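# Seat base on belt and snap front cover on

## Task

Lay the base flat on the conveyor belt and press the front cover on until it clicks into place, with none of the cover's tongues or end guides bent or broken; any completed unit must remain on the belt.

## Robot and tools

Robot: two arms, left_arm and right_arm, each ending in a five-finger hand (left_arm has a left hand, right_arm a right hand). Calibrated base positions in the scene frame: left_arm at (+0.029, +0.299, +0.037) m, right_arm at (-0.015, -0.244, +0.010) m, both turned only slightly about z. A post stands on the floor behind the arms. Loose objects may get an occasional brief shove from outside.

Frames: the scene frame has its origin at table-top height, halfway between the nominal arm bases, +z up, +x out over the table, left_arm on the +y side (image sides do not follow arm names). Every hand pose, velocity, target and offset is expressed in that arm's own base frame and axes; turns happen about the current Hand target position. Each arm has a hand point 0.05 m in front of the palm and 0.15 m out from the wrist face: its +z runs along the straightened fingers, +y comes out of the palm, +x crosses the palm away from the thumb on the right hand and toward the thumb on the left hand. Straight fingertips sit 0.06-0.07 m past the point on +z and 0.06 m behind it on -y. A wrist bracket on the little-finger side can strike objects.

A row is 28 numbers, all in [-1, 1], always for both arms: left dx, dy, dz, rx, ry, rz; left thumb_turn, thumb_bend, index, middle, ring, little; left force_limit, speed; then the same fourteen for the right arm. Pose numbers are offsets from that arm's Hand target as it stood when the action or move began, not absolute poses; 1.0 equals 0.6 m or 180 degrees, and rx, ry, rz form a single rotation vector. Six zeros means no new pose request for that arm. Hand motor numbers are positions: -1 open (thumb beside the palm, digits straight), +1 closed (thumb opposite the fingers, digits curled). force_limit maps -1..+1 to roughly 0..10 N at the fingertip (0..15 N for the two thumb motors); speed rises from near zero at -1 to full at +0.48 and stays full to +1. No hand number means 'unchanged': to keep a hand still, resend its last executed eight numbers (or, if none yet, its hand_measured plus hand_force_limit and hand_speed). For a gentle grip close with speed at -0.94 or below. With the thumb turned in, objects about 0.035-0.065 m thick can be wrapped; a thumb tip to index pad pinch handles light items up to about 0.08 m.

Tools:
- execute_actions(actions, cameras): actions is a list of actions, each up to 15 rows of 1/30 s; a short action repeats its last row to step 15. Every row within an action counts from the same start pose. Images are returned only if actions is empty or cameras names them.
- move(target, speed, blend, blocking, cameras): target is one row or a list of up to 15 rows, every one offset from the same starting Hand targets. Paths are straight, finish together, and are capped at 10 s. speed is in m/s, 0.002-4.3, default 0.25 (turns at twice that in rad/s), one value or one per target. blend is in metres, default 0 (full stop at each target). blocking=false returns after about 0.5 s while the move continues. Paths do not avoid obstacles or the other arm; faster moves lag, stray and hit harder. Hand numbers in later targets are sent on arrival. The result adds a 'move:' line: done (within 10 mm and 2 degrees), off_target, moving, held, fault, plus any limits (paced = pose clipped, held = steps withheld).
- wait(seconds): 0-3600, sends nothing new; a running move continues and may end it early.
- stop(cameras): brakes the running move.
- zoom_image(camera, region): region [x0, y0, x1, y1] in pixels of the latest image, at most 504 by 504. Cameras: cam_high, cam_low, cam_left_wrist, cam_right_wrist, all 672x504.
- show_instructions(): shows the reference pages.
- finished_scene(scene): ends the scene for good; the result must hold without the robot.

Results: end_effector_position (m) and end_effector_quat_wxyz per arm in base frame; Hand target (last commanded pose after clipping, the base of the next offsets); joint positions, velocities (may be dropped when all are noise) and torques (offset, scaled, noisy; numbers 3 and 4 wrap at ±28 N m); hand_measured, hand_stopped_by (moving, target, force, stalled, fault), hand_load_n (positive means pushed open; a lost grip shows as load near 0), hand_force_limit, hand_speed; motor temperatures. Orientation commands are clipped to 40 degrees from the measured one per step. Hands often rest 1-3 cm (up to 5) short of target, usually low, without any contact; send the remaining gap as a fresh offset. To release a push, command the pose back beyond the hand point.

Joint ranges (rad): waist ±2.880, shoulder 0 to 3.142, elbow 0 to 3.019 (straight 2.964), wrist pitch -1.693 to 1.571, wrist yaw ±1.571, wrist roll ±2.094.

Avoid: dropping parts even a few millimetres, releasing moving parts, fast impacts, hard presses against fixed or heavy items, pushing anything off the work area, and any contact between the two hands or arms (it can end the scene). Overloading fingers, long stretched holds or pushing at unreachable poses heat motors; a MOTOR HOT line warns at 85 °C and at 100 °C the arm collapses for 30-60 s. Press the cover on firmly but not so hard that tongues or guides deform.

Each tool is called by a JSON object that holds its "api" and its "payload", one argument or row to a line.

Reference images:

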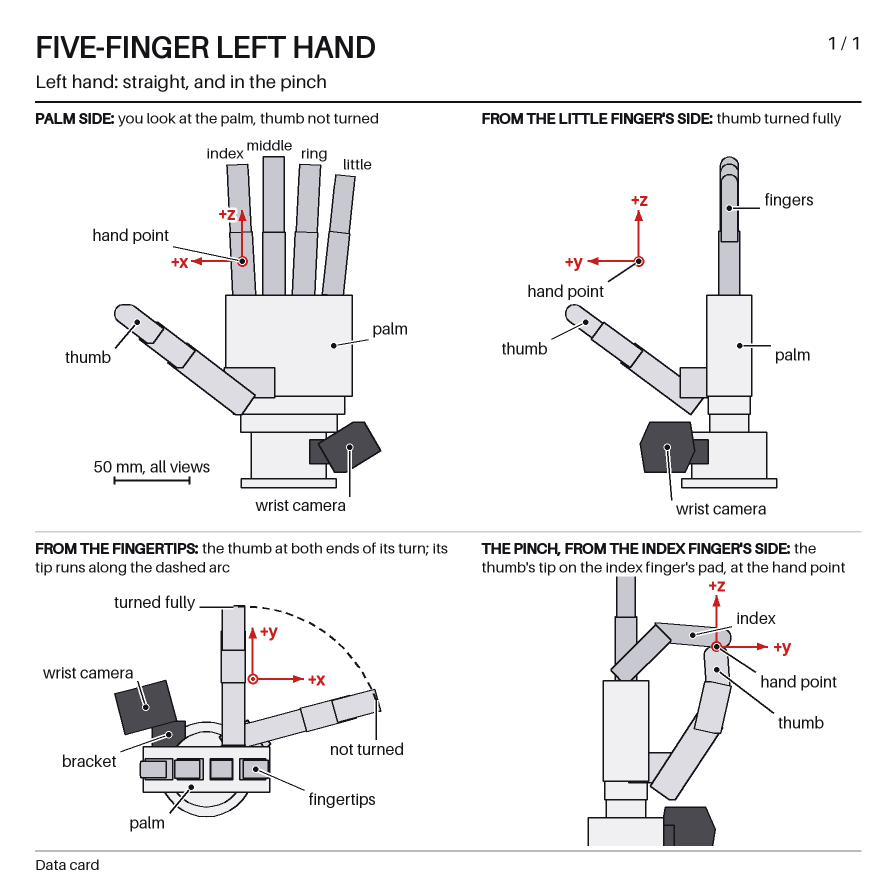

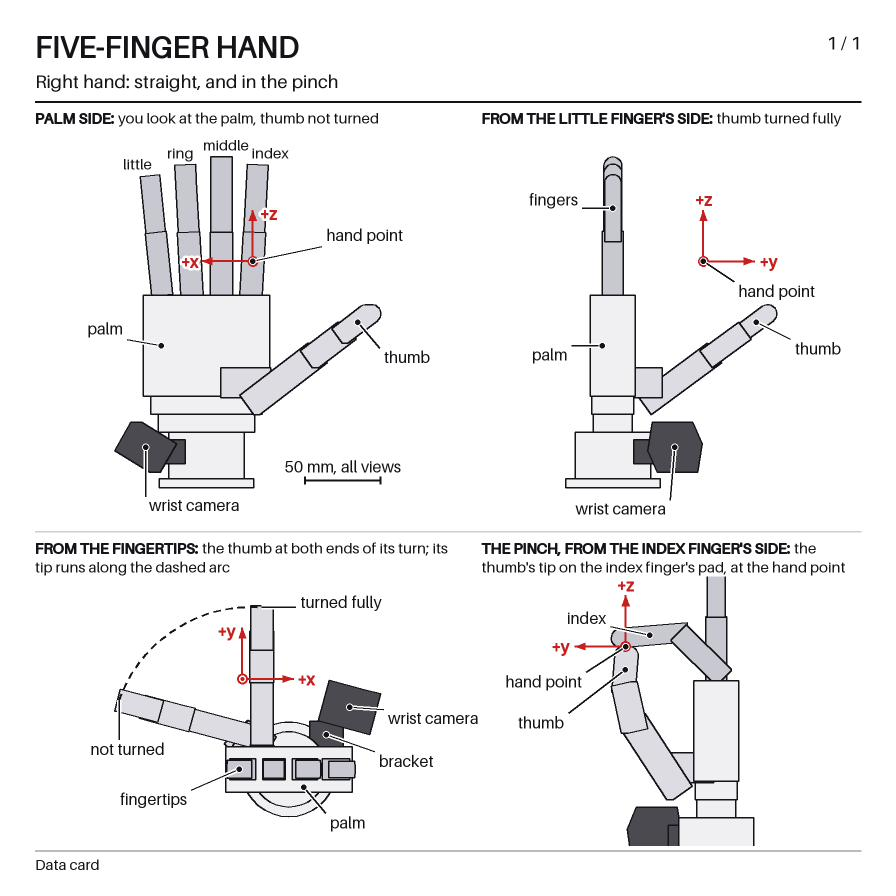

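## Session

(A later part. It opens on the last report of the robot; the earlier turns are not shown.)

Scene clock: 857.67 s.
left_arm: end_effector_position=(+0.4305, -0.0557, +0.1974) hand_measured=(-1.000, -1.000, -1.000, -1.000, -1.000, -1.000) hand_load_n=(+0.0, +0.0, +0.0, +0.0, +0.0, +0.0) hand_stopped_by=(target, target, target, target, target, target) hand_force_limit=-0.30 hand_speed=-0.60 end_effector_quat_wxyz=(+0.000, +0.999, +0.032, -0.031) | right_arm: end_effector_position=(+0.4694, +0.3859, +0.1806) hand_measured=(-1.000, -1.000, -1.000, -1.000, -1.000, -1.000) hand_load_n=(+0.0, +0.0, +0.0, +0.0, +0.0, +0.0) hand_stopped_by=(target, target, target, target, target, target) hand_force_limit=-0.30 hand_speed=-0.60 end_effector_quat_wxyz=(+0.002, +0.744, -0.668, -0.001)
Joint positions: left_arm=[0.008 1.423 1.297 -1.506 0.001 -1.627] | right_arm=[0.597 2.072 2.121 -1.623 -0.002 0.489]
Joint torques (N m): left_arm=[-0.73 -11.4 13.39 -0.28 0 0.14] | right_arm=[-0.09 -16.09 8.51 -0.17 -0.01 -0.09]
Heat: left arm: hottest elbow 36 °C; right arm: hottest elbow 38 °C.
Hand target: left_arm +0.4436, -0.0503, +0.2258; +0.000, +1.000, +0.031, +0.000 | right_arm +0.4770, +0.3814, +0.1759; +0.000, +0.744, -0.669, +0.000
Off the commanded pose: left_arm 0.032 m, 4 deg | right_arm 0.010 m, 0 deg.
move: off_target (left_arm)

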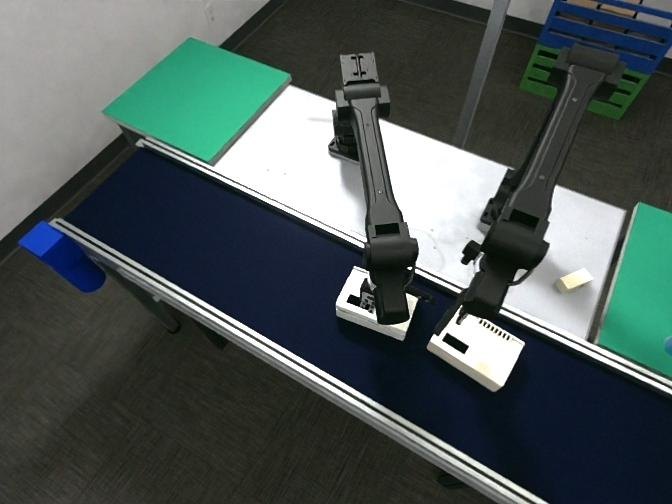

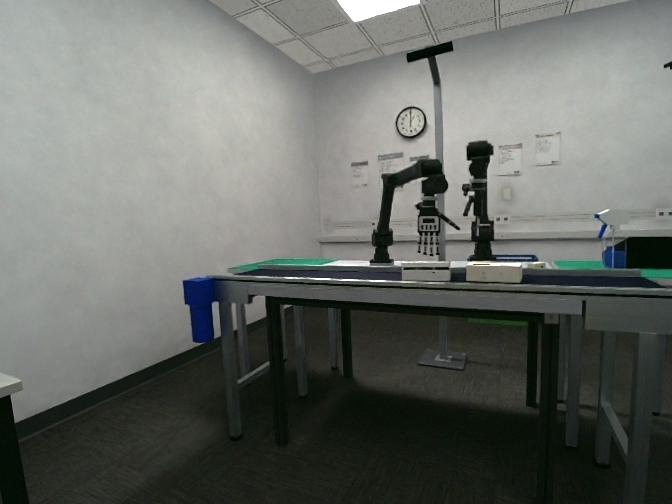

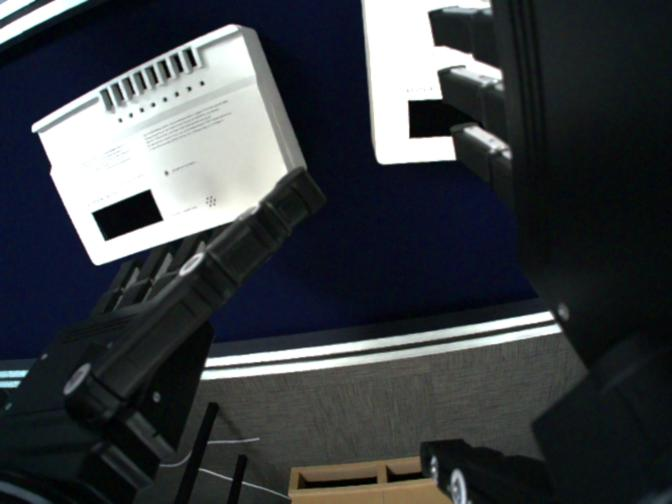

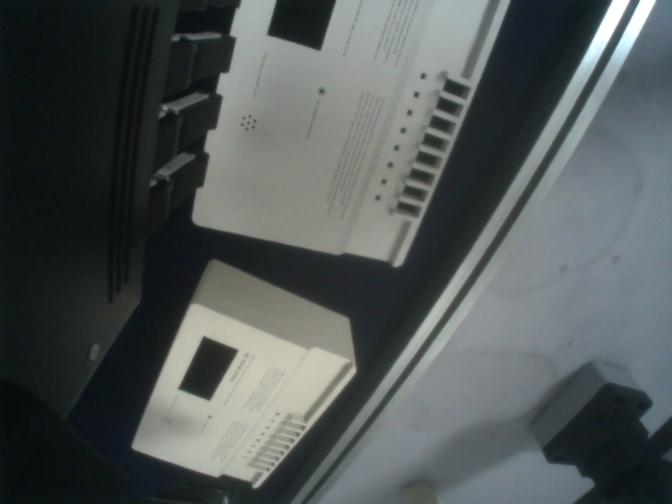

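{"api": "move", "payload": {
  "target": [0.0,0.0,0.0,0,0,0,-1,-1,-1,-1,-1,-1,-0.3,-0.6,0,-0.012,-0.06,0,0,0,-1,-1,-1,-1,-1,-1,-0.3,-0.6],
  "speed": 0.05,
  "cameras": ["cam_low","cam_high","cam_right_wrist"]
}}

{"api": "zoom_image", "payload": {
  "camera": "cam_low",
  "region": [395, 240, 460, 285]
}}

Scene clock: 861.33 s.
left_arm: end_effector_position=(+0.4305, -0.0557, +0.1974) hand_measured=(-1.000, -1.000, -1.000, -1.000, -1.000, -1.000) hand_load_n=(+0.0, +0.0, +0.5, +0.0, +0.0, +0.0) hand_stopped_by=(target, target, target, target, target, target) hand_force_limit=-0.30 hand_speed=-0.60 end_effector_quat_wxyz=(+0.000, +0.999, +0.032, -0.031) | right_arm: end_effector_position=(+0.4706, +0.3818, +0.1541) hand_measured=(-1.000, -1.000, -1.000, -1.000, -1.000, -1.000) hand_load_n=(+0.0, -0.5, +0.0, -1.5, +0.0, +0.0) hand_stopped_by=(target, target, target, target, target, target) hand_force_limit=-0.30 hand_speed=-0.60 end_effector_quat_wxyz=(-0.006, +0.745, -0.667, +0.001)
Joint positions: left_arm=[0.008 1.423 1.297 -1.506 0.001 -1.627] | right_arm=[0.591 2.053 2.022 -1.527 -0.002 0.479]
Joint torques (N m): left_arm=[-0.73 -11.52 13.39 -0.25 0.01 0.14] | right_arm=[-0.44 -15.27 7.13 0.12 0 -0.08]
Heat: left arm: hottest elbow 37 °C; right arm: hottest elbow 38 °C.
Hand target: left_arm +0.4436, -0.0503, +0.2258; +0.000, +1.000, +0.031, +0.000 | right_arm +0.4770, +0.3742, +0.1399; +0.000, +0.744, -0.669, +0.000
Off the commanded pose: left_arm 0.032 m, 4 deg | right_arm 0.017 m, 1 deg.
move: off_target (right_arm)
Images, in order (width x height): cam_high 672x504, cam_low 672x504, cam_right_wrist 672x504.

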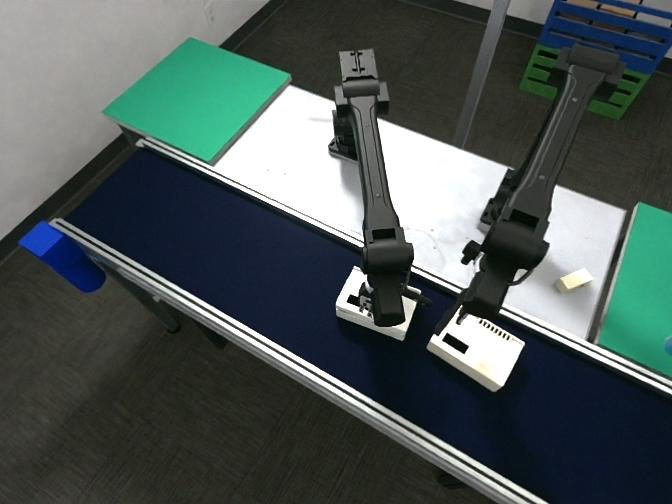

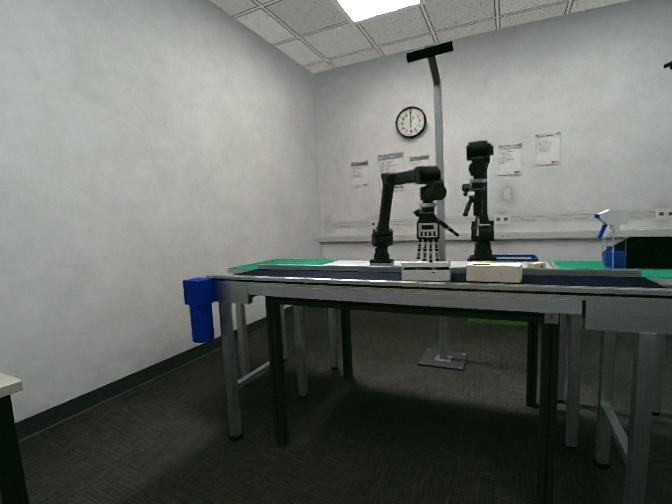

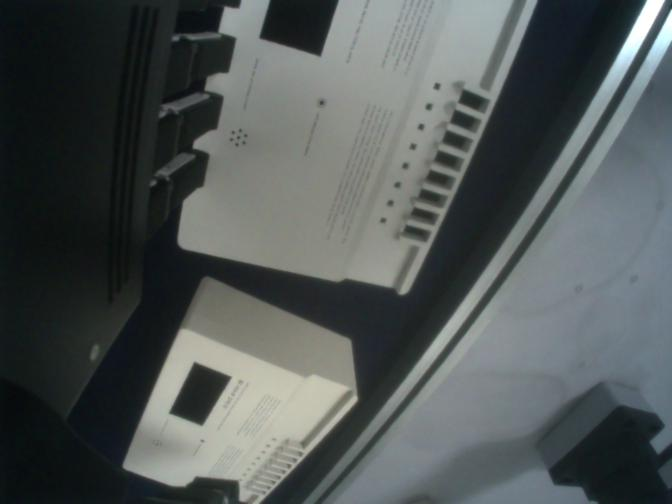

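Scaled by 7.754 from the camera's image (finer frame: 960x720).

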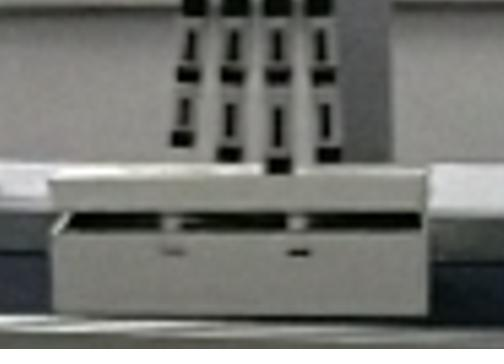

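{"api": "move", "payload": {
  "target": [0.0,0.0,0.0,0,0,0,-1,-1,-1,-1,-1,-1,-0.3,-0.6,0,0,-0.03,0,0,0,-1,-1,-1,-1,-1,-1,-0.3,-0.6],
  "speed": 0.02,
  "cameras": ["cam_low","cam_high"]
}}

{"api": "zoom_image", "payload": {
  "camera": "cam_low",
  "region": [395, 240, 460, 285]
}}

Scene clock: 869.13 s.
left_arm: end_effector_position=(+0.4305, -0.0557, +0.1974) hand_measured=(-1.000, -1.000, -1.000, -1.000, -1.000, -1.000) hand_load_n=(+0.0, +0.0, +0.0, +0.0, +0.0, +0.0) hand_stopped_by=(target, target, target, target, target, target) hand_force_limit=-0.30 hand_speed=-0.60 end_effector_quat_wxyz=(+0.000, +0.999, +0.032, -0.031) | right_arm: end_effector_position=(+0.4700, +0.3811, +0.1523) hand_measured=(-1.000, -1.000, -1.000, -1.000, -1.000, -1.000) hand_load_n=(+0.0, -0.5, +0.0, -2.5, +0.0, +0.0) hand_stopped_by=(target, target, target, target, target, target) hand_force_limit=-0.30 hand_speed=-0.60 end_effector_quat_wxyz=(-0.016, +0.746, -0.666, +0.003)
Joint positions: left_arm=[0.008 1.423 1.297 -1.506 0.001 -1.627] | right_arm=[0.59 2.032 1.986 -1.491 -0.002 0.478]
Joint torques (N m): left_arm=[-0.73 -11.52 13.39 -0.28 0 0.14] | right_arm=[-0.38 -13.63 6.48 0.57 -0.01 -0.08]
Motor temperatures (°C): left_arm=[26 28 39 21 19 20] | right_arm=[26 27 37 20 20 20]
Heat: left arm: hottest elbow 39 °C; right arm: hottest elbow 37 °C.
Hand target: left_arm +0.4436, -0.0503, +0.2258; +0.000, +1.000, +0.031, +0.000 | right_arm +0.4771, +0.3741, +0.1218; +0.000, +0.744, -0.669, +0.000
Off the commanded pose: left_arm 0.032 m, 4 deg | right_arm 0.032 m, 2 deg.
move: off_target (right_arm)
Images, in order (width x height): cam_high 672x504, cam_low 672x504.

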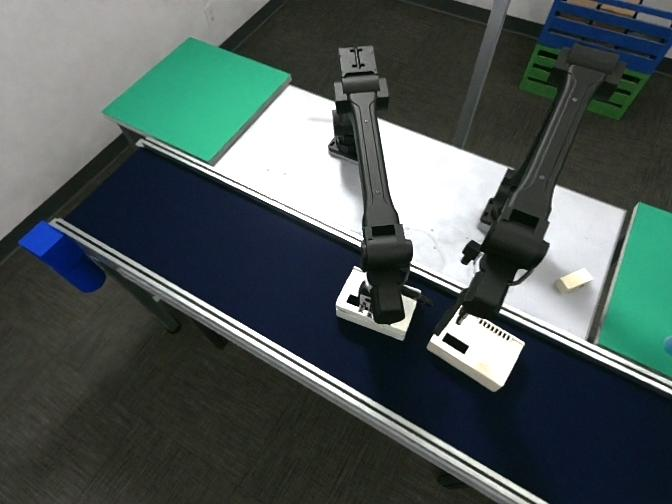

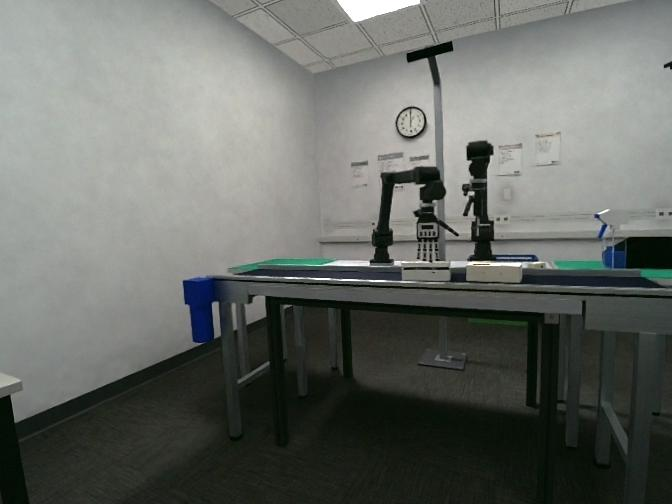

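Scaled by 7.754 from the camera's image (finer frame: 960x720).

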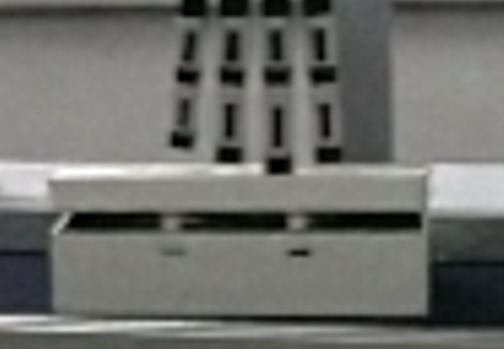

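{"api": "move", "payload": {
  "target": [
    [0.0,0.0,0.0,0,0,0,-1,-1,-1,-1,-1,-1,-0.3,-0.6,0,0,0.1,0,0,0,-1,-1,-1,-1,-1,-1,-0.3,-0.6],
    [0.0,0.0,0.0,0,0,0,-1,-1,-1,-1,-1,-1,-0.3,-0.6,0,-0.38,0.1,0,0,0,-1,-1,-1,-1,-1,-1,-0.3,-0.6],
    [0.0,0.0,0.0,0,0,0,-1,-1,-1,-1,-1,-1,-0.3,-0.6,0,-0.38,0.01,0,0,0,-1,-1,-1,-1,-1,-1,-0.3,-0.6]
  ],
  "speed": 0.12,
  "cameras": ["cam_low","cam_high","cam_right_wrist"]
}}

{"api": "zoom_image", "payload": {
  "camera": "cam_high",
  "region": [325, 255, 425, 350]
}}

Scene clock: 877.33 s.
left_arm: end_effector_position=(+0.4305, -0.0557, +0.1974) hand_measured=(-1.000, -1.000, -1.000, -1.000, -1.000, -1.000) hand_load_n=(+0.0, +0.0, +0.0, +0.0, +0.0, +0.0) hand_stopped_by=(target, target, target, target, target, target) hand_force_limit=-0.30 hand_speed=-0.60 end_effector_quat_wxyz=(+0.000, +0.999, +0.032, -0.031) | right_arm: end_effector_position=(+0.4743, +0.1476, +0.1343) hand_measured=(-1.000, -1.000, -1.000, -1.000, -1.000, -1.000) hand_load_n=(+0.0, +0.0, +0.5, +0.0, +0.0, +0.0) hand_stopped_by=(target, target, target, target, target, target) hand_force_limit=-0.30 hand_speed=-0.60 end_effector_quat_wxyz=(+0.000, +0.741, -0.671, +0.001)
Joint positions: left_arm=[0.008 1.423 1.297 -1.506 0.001 -1.627] | right_arm=[0.226 1.809 1.598 -1.358 0.001 0.127]
Joint torques (N m): left_arm=[-0.79 -11.52 13.41 -0.29 0.01 0.15] | right_arm=[0.62 -12.28 8.03 -0.12 -0.12 -0.11]
Heat: left arm: hottest elbow 41 °C; right arm: hottest elbow 37 °C.
Hand target: left_arm +0.4436, -0.0503, +0.2258; +0.000, +1.000, +0.031, +0.000 | right_arm +0.4771, +0.1462, +0.1278; +0.000, +0.744, -0.669, +0.000
Off the commanded pose: left_arm 0.032 m, 4 deg | right_arm 0.007 m, 0 deg.
move: done
Images, in order (width x height): cam_high 672x504, cam_low 672x504, cam_right_wrist 672x504.

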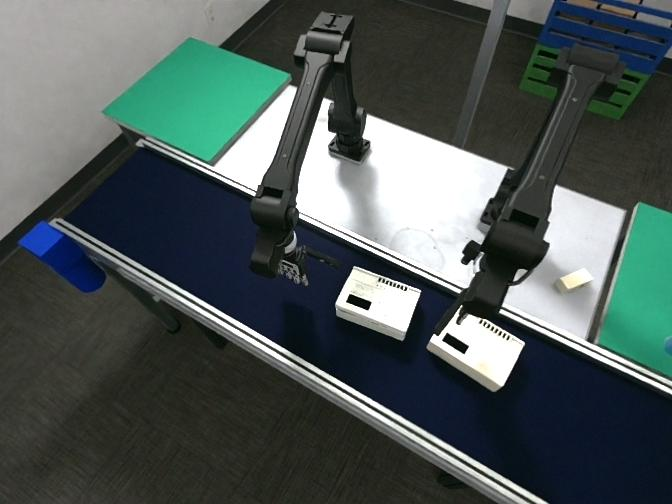

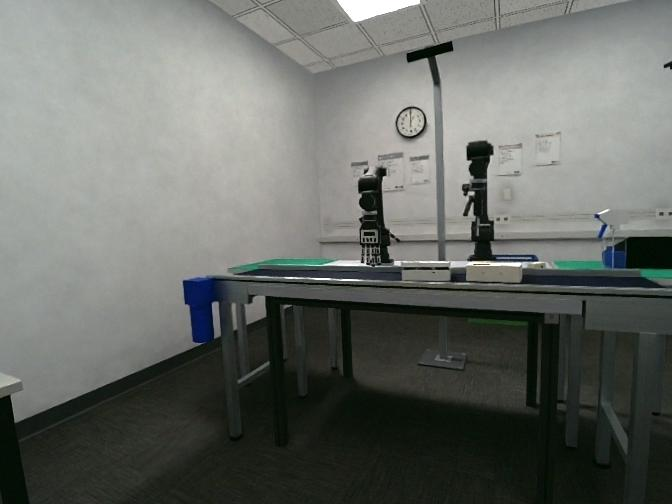

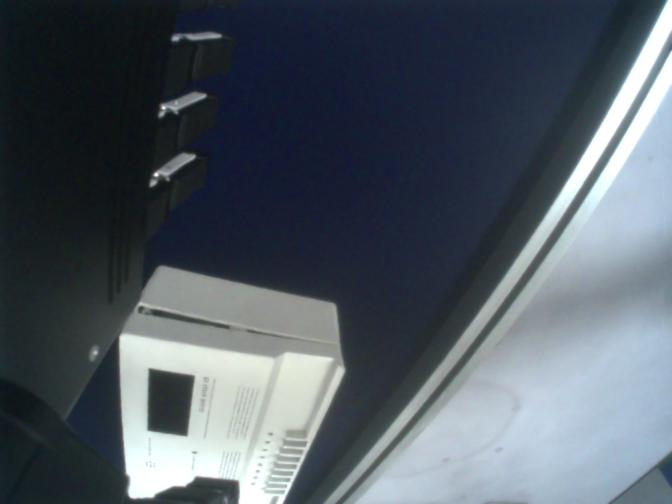

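Scaled by 5.040 from the camera's image (finer frame: 960x720).

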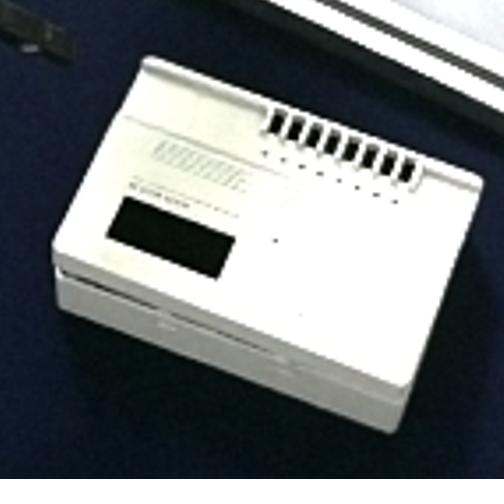

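Excellent side view of the −Y end.

{"api": "zoom_image", "payload": {
  "camera": "cam_right_wrist",
  "region": [110, 255, 360, 425]
}}

{"api": "zoom_image", "payload": {
  "camera": "cam_right_wrist",
  "region": [120, 290, 240, 350]
}}

{"api": "zoom_image", "payload": {
  "camera": "cam_right_wrist",
  "region": [220, 290, 350, 380]
}}

Scaled by 2.016 from the camera's image (finer frame: 960x720).

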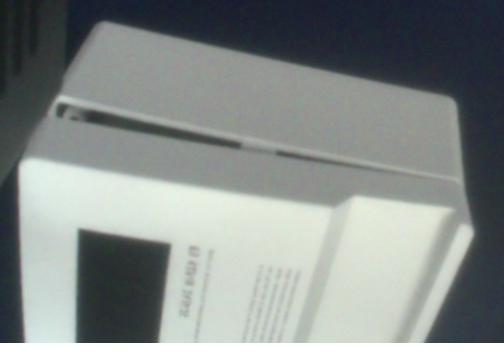

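Scaled by 4.200 from the camera's image (finer frame: 960x720).

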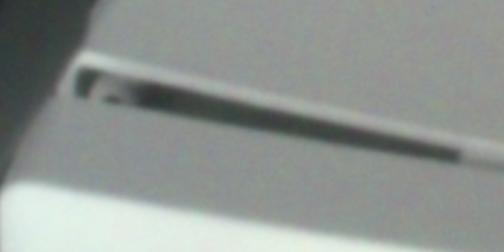

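Scaled by 3.877 from the camera's image (finer frame: 960x720).

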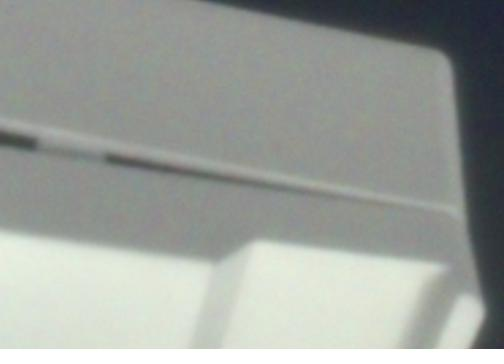

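{"api": "move", "payload": {
  "target": [
    [0.0,0.0,0.0,0,0,0,-1,-1,-1,-1,-1,-1,-0.3,-0.6,0,0,0.1,0,0,0,-1,-1,-1,-1,-1,-1,-0.3,-0.6],
    [0.0,0.0,0.0,0,0,0,-1,-1,-1,-1,-1,-1,-0.3,-0.6,-0.001,0.353,0.1,0.0774,0.0081,0,-1,-1,-1,-1,-1,-1,-0.3,-0.6],
    [0.0,0.0,0.0,0,0,0,-1,-1,-1,-1,-1,-1,-0.3,-0.6,-0.001,0.353,0.038,0.0774,0.0081,0,-1,-1,-1,-1,-1,-1,-0.3,-0.6]
  ],
  "speed": 0.1,
  "cameras": ["cam_low","cam_high","cam_right_wrist"]
}}

{"api": "zoom_image", "payload": {
  "camera": "cam_low",
  "region": [395, 240, 460, 285]
}}

Scene clock: 890.73 s.
left_arm: end_effector_position=(+0.4305, -0.0557, +0.1974) hand_measured=(-1.000, -1.000, -1.000, -1.000, -1.000, -1.000) hand_load_n=(+0.0, +0.0, +0.5, +0.0, -0.5, +0.0) hand_stopped_by=(target, target, target, target, target, target) hand_force_limit=-0.30 hand_speed=-0.60 end_effector_quat_wxyz=(+0.000, +0.999, +0.032, -0.031) | right_arm: end_effector_position=(+0.4756, +0.3528, +0.1599) hand_measured=(-1.000, -1.000, -1.000, -1.000, -1.000, -1.000) hand_load_n=(+0.0, +0.0, +0.0, +0.0, +0.0, +0.0) hand_stopped_by=(target, target, target, target, target, target) hand_force_limit=-0.30 hand_speed=-0.60 end_effector_quat_wxyz=(-0.085, +0.739, -0.662, -0.090)
Joint positions: left_arm=[0.008 1.423 1.297 -1.506 0.001 -1.627] | right_arm=[0.48 1.949 1.838 -1.362 -0.227 0.382]
Joint torques (N m): left_arm=[-0.79 -11.52 13.39 -0.29 0.01 0.15] | right_arm=[1.32 -14.15 8.34 0.09 -0.27 0.1]
Heat: left arm: hottest elbow 43 °C; right arm: hottest elbow 38 °C.
Hand target: left_arm +0.4436, -0.0503, +0.2258; +0.000, +1.000, +0.031, +0.000 | right_arm +0.4764, +0.3579, +0.1506; -0.082, +0.738, -0.664, -0.090
Off the commanded pose: left_arm 0.032 m, 4 deg | right_arm 0.011 m, 0 deg.
move: off_target (right_arm)
Images, in order (width x height): cam_high 672x504, cam_low 672x504, cam_right_wrist 672x504.

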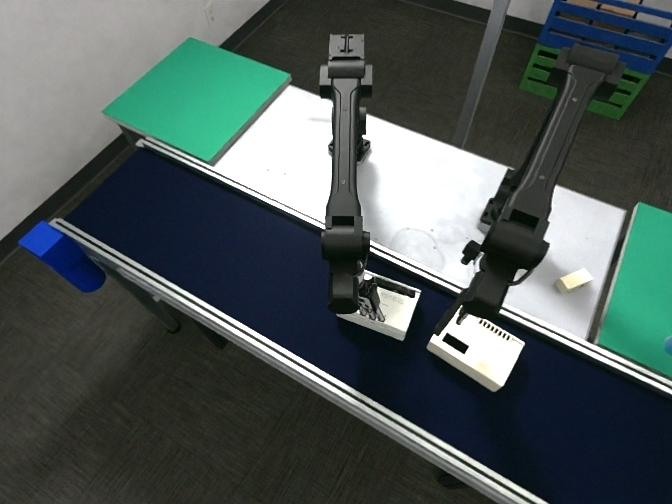

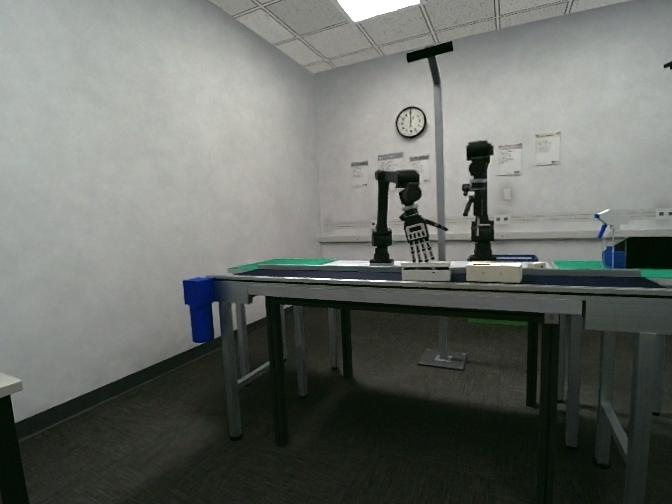

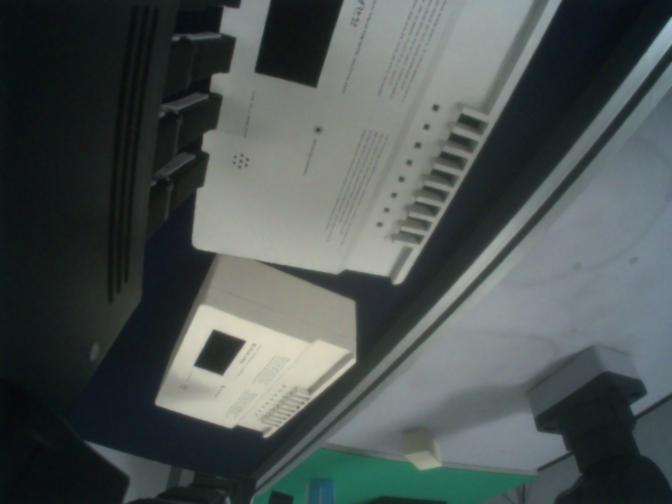

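Scaled by 7.754 from the camera's image (finer frame: 960x720).

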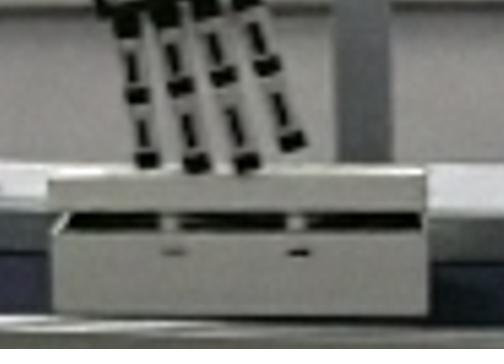

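{"api": "move", "payload": {
  "target": [0.0,0.0,0.0,0,0,0,-1,-1,-1,-1,-1,-1,-0.3,-0.6,0,0,-0.05,0,0,0,-1,-1,-1,-1,-1,-1,-0.3,-0.6],
  "speed": 0.03,
  "cameras": ["cam_low","cam_right_wrist"]
}}

{"api": "zoom_image", "payload": {
  "camera": "cam_low",
  "region": [395, 240, 460, 285]
}}

Scene clock: 897.30 s.
left_arm: end_effector_position=(+0.4305, -0.0557, +0.1974) hand_measured=(-1.000, -1.000, -1.000, -1.000, -1.000, -1.000) hand_load_n=(+0.0, +0.0, +0.0, +0.0, +0.0, +0.0) hand_stopped_by=(target, target, target, target, target, target) hand_force_limit=-0.30 hand_speed=-0.60 end_effector_quat_wxyz=(+0.000, +0.999, +0.032, -0.031) | right_arm: end_effector_position=(+0.4805, +0.3551, +0.1364) hand_measured=(-1.000, -1.000, -1.000, -1.000, -1.000, -1.000) hand_load_n=(+0.0, -0.5, +0.0, +0.0, +0.0, +0.0) hand_stopped_by=(target, target, target, target, target, target) hand_force_limit=-0.30 hand_speed=-0.60 end_effector_quat_wxyz=(-0.095, +0.739, -0.661, -0.085)
Joint positions: left_arm=[0.008 1.423 1.297 -1.506 0.001 -1.627] | right_arm=[0.48 1.957 1.788 -1.281 -0.226 0.383]
Joint torques (N m): left_arm=[-0.79 -11.52 13.38 -0.28 0 0.14] | right_arm=[1.38 -13.74 7.54 -0.18 -0.32 0.09]
Heat: left arm: hottest elbow 43 °C; right arm: hottest elbow 37 °C.
Hand target: left_arm +0.4436, -0.0503, +0.2258; +0.000, +1.000, +0.031, +0.000 | right_arm +0.4765, +0.3580, +0.1205; -0.082, +0.738, -0.664, -0.090
Off the commanded pose: left_arm 0.032 m, 4 deg | right_arm 0.017 m, 2 deg.
move: off_target (right_arm)

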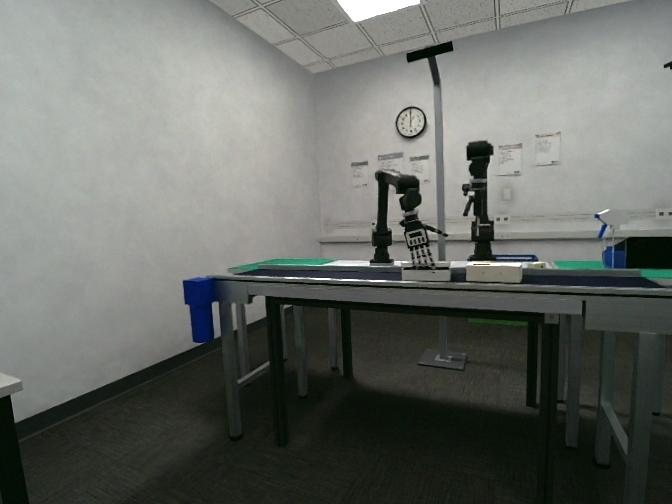

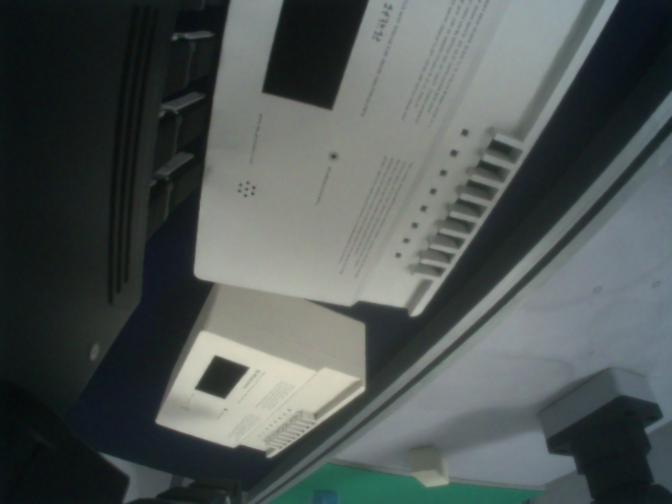

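Scaled by 7.754 from the camera's image (finer frame: 960x720).

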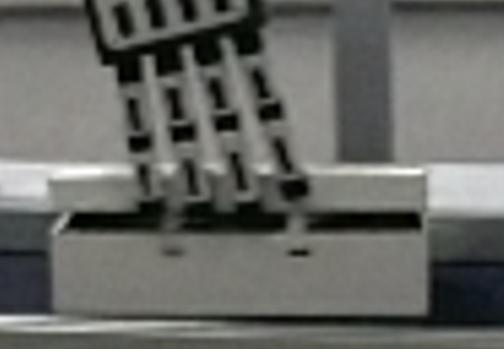

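{"api": "move", "payload": {
  "target": [
    [0.0,0.0,0.0,0,0,0,-1,-1,-1,-1,-1,-1,-0.3,-0.6,0,0,0.12,0,0,0,-1,-1,-1,-1,-1,-1,-0.3,-0.6],
    [0.0,0.0,0.0,0,0,0,-1,-1,-1,-1,-1,-1,-0.3,-0.6,-0.037,-0.003,0.12,0,0,0,-1,-1,-1,-1,-1,-1,-0.3,-0.6],
    [0.0,0.0,0.0,0,0,0,-1,-1,-1,-1,-1,-1,-0.3,-0.6,-0.037,-0.003,0.045,0,0,0,-1,-1,-1,-1,-1,-1,-0.3,-0.6]
  ],
  "speed": 0.06,
  "cameras": ["cam_low","cam_high","cam_right_wrist"]
}}

{"api": "zoom_image", "payload": {
  "camera": "cam_low",
  "region": [395, 240, 460, 285]
}}

{"api": "zoom_image", "payload": {
  "camera": "cam_right_wrist",
  "region": [140, 0, 340, 280]
}}

Scene clock: 903.23 s.
left_arm: end_effector_position=(+0.4305, -0.0557, +0.1974) hand_measured=(-1.000, -1.000, -1.000, -1.000, -1.000, -1.000) hand_load_n=(+0.0, -0.5, +0.0, +0.0, +0.0, +0.0) hand_stopped_by=(target, target, target, target, target, target) hand_force_limit=-0.30 hand_speed=-0.60 end_effector_quat_wxyz=(+0.000, +0.999, +0.032, -0.031) | right_arm: end_effector_position=(+0.4566, +0.3497, +0.1564) hand_measured=(-1.000, -1.000, -1.000, -1.000, -1.000, -1.000) hand_load_n=(+0.0, +0.0, +0.0, -0.5, +0.0, +0.0) hand_stopped_by=(target, target, target, target, target, target) hand_force_limit=-0.30 hand_speed=-0.60 end_effector_quat_wxyz=(-0.085, +0.737, -0.664, -0.089)
Joint positions: left_arm=[0.008 1.423 1.297 -1.506 0.001 -1.627] | right_arm=[0.49 1.898 1.75 -1.323 -0.226 0.397]
Joint torques (N m): left_arm=[-0.79 -11.52 13.39 -0.27 0.01 0.14] | right_arm=[1.49 -13.86 7.75 0.2 -0.26 0.1]
Motor temperatures (°C): left_arm=[26 27 44 21 18 20] | right_arm=[26 28 37 20 20 20]
Heat: left arm: hottest elbow 44 °C; right arm: hottest elbow 37 °C.
Hand target: left_arm +0.4436, -0.0503, +0.2258; +0.000, +1.000, +0.031, +0.000 | right_arm +0.4543, +0.3561, +0.1475; -0.082, +0.738, -0.664, -0.090
Off the commanded pose: left_arm 0.032 m, 4 deg | right_arm 0.011 m, 0 deg.
move: off_target (right_arm)
Images, in order (width x height): cam_high 672x504, cam_low 672x504, cam_right_wrist 672x504.

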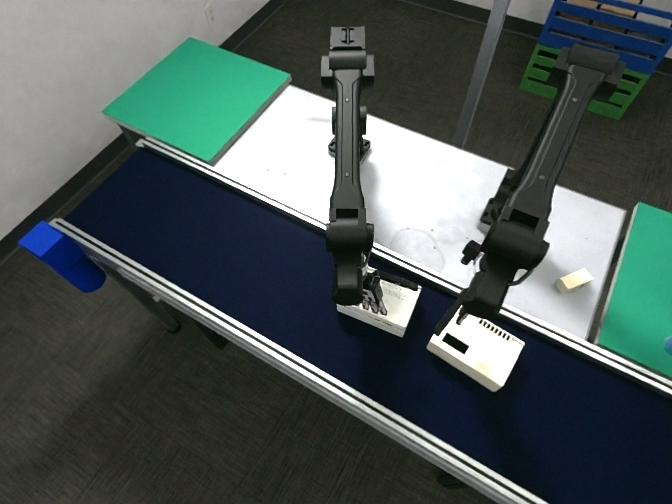

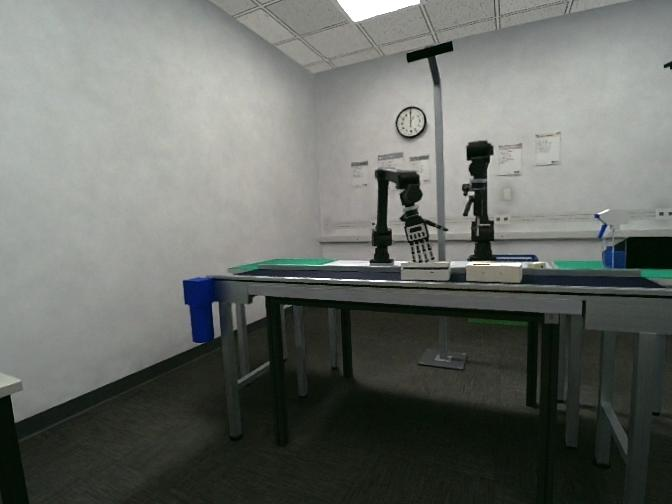

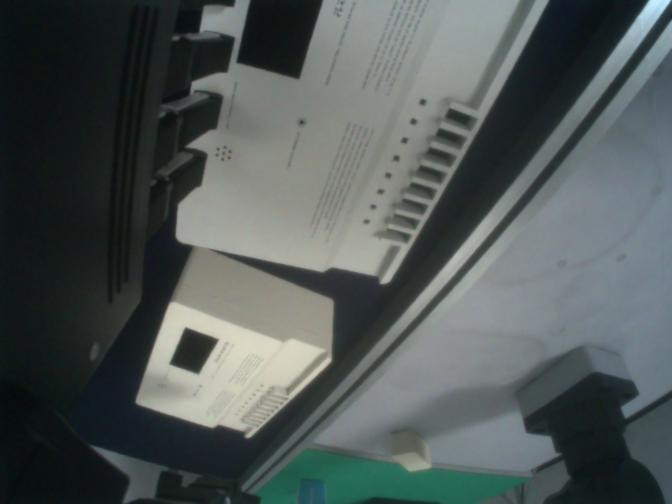

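Scaled by 7.754 from the camera's image (finer frame: 960x720).

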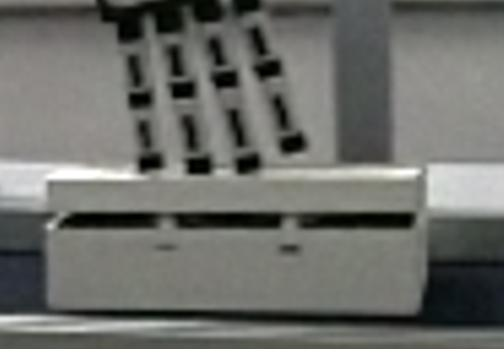

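Scaled by 1.800 from the camera's image (finer frame: 960x720).

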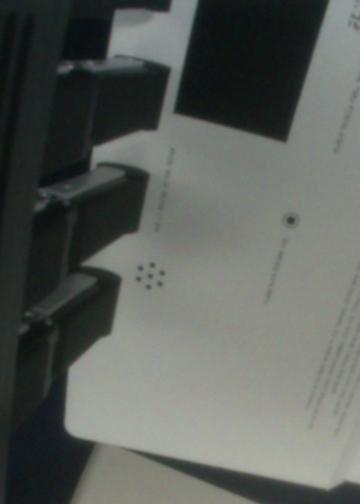

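{"api": "move", "payload": {
  "target": [0.0,0.0,0.0,0,0,0,-1,-1,-1,-1,-1,-1,-0.3,-0.6,0.017,0,-0.02,0,0,0,-1,-1,-1,-1,-1,-1,-0.3,-0.6],
  "speed": 0.03,
  "cameras": ["cam_low","cam_high","cam_right_wrist"]
}}

{"api": "zoom_image", "payload": {
  "camera": "cam_low",
  "region": [395, 240, 460, 285]
}}

{"api": "zoom_image", "payload": {
  "camera": "cam_high",
  "region": [325, 255, 425, 350]
}}

Scene clock: 906.07 s.
left_arm: end_effector_position=(+0.4305, -0.0557, +0.1974) hand_measured=(-1.000, -1.000, -1.000, -1.000, -1.000, -1.000) hand_load_n=(+0.0, +0.0, +0.0, +0.0, +0.0, +0.0) hand_stopped_by=(target, target, target, target, target, target) hand_force_limit=-0.30 hand_speed=-0.60 end_effector_quat_wxyz=(+0.000, +0.999, +0.032, -0.031) | right_arm: end_effector_position=(+0.4580, +0.3507, +0.1558) hand_measured=(-1.000, -1.000, -1.000, -1.000, -1.000, -1.000) hand_load_n=(+0.0, -0.5, +0.0, -1.5, -1.0, +0.0) hand_stopped_by=(target, target, target, target, target, target) hand_force_limit=-0.30 hand_speed=-0.60 end_effector_quat_wxyz=(-0.088, +0.738, -0.664, -0.089)
Joint positions: left_arm=[0.008 1.423 1.297 -1.506 0.001 -1.627] | right_arm=[0.49 1.899 1.75 -1.316 -0.227 0.397]
Joint torques (N m): left_arm=[-0.91 -11.46 13.41 -0.28 0.01 0.14] | right_arm=[1.03 -11.99 8.8 0.55 -0.25 0.02]
Heat: left arm: hottest elbow 44 °C; right arm: hottest elbow 37 °C.
Hand target: left_arm +0.4436, -0.0503, +0.2258; +0.000, +1.000, +0.031, +0.000 | right_arm +0.4645, +0.3562, +0.1355; -0.082, +0.738, -0.664, -0.090
Off the commanded pose: left_arm 0.032 m, 4 deg | right_arm 0.022 m, 1 deg.
move: off_target (right_arm)
Images, in order (width x height): cam_high 672x504, cam_low 672x504, cam_right_wrist 672x504.

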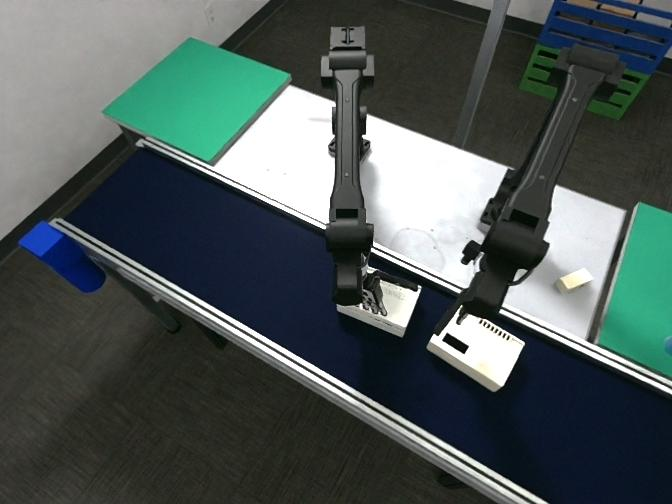

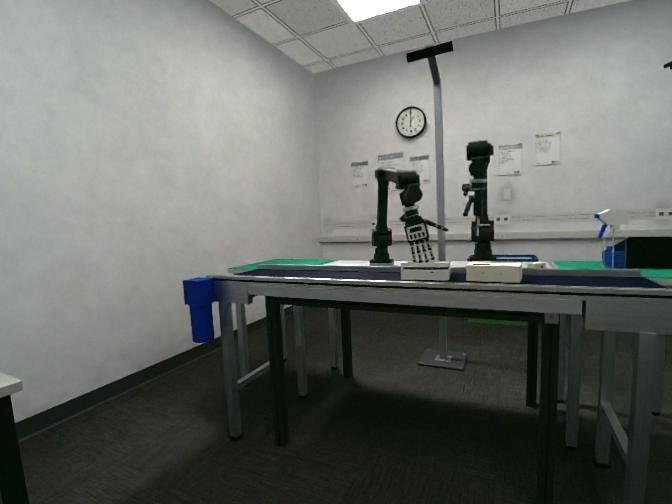

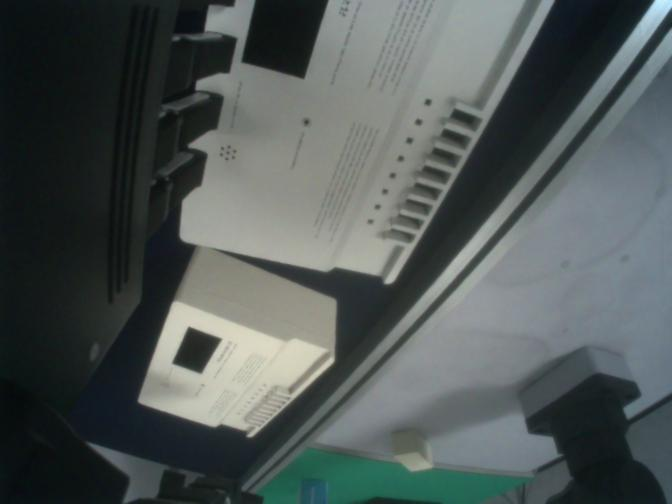

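Scaled by 7.754 from the camera's image (finer frame: 960x720).

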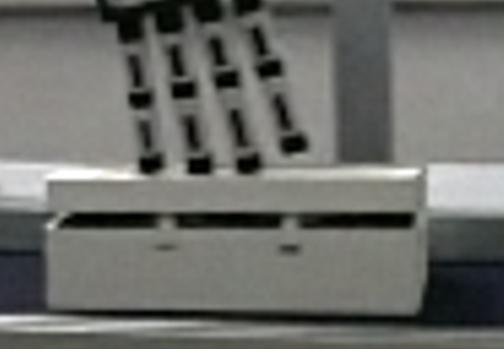

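Scaled by 5.040 from the camera's image (finer frame: 960x720).

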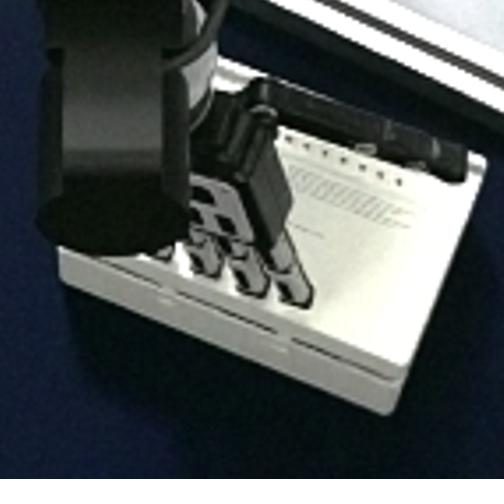

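{"api": "move", "payload": {
  "target": [0.0,0.0,0.0,0,0,0,-1,-1,-1,-1,-1,-1,-0.3,-0.6,0.0,0,-0.06,0,0,0,-1,-1,-1,-1,-1,-1,-0.3,-0.6],
  "speed": 0.03,
  "cameras": ["cam_low"]
}}

{"api": "zoom_image", "payload": {
  "camera": "cam_low",
  "region": [395, 240, 460, 285]
}}

Scene clock: 908.83 s.
left_arm: end_effector_position=(+0.4305, -0.0557, +0.1974) hand_measured=(-1.000, -1.000, -1.000, -1.000, -1.000, -1.000) hand_load_n=(+0.0, +0.0, +0.0, +0.0, +0.0, +0.0) hand_stopped_by=(target, target, target, target, target, target) hand_force_limit=-0.30 hand_speed=-0.60 end_effector_quat_wxyz=(+0.000, +0.999, +0.032, -0.031) | right_arm: end_effector_position=(+0.4687, +0.3558, +0.1155) hand_measured=(-1.000, -1.000, -1.000, -1.000, -1.000, -1.000) hand_load_n=(+0.0, +0.0, +0.0, +0.0, +0.0, +0.0) hand_stopped_by=(target, target, target, target, target, target) hand_force_limit=-0.30 hand_speed=-0.60 end_effector_quat_wxyz=(-0.095, +0.738, -0.663, -0.084)
Joint positions: left_arm=[0.008 1.423 1.297 -1.506 0.001 -1.627] | right_arm=[0.49 1.939 1.705 -1.213 -0.224 0.397]
Joint torques (N m): left_arm=[-0.79 -11.4 13.39 -0.29 0.01 0.14] | right_arm=[1.08 -13.45 7.38 -0.21 -0.38 0.01]
Heat: left arm: hottest elbow 44 °C; right arm: hottest elbow 37 °C.
Hand target: left_arm +0.4436, -0.0503, +0.2258; +0.000, +1.000, +0.031, +0.000 | right_arm +0.4645, +0.3562, +0.0995; -0.082, +0.738, -0.664, -0.090
Off the commanded pose: left_arm 0.032 m, 4 deg | right_arm 0.016 m, 2 deg.
move: off_target (right_arm)

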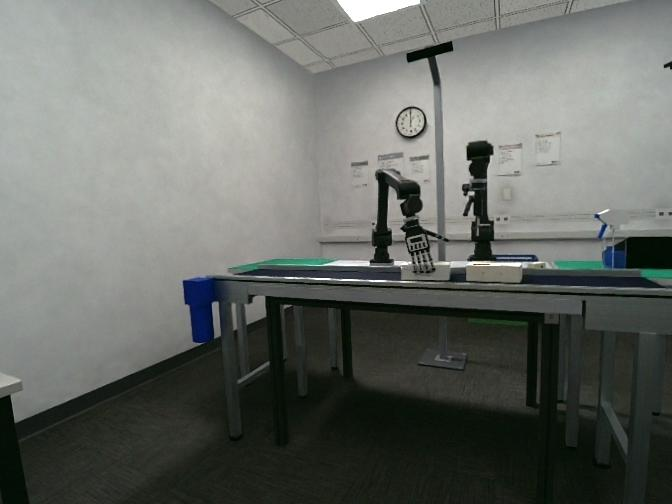

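Scaled by 7.754 from the camera's image (finer frame: 960x720).

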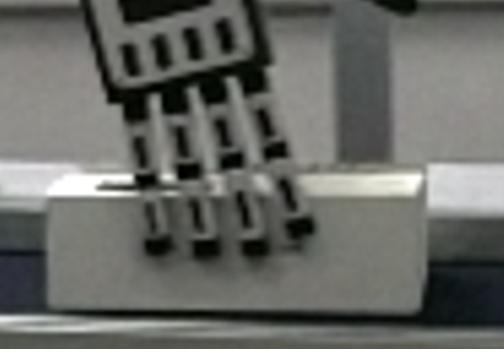

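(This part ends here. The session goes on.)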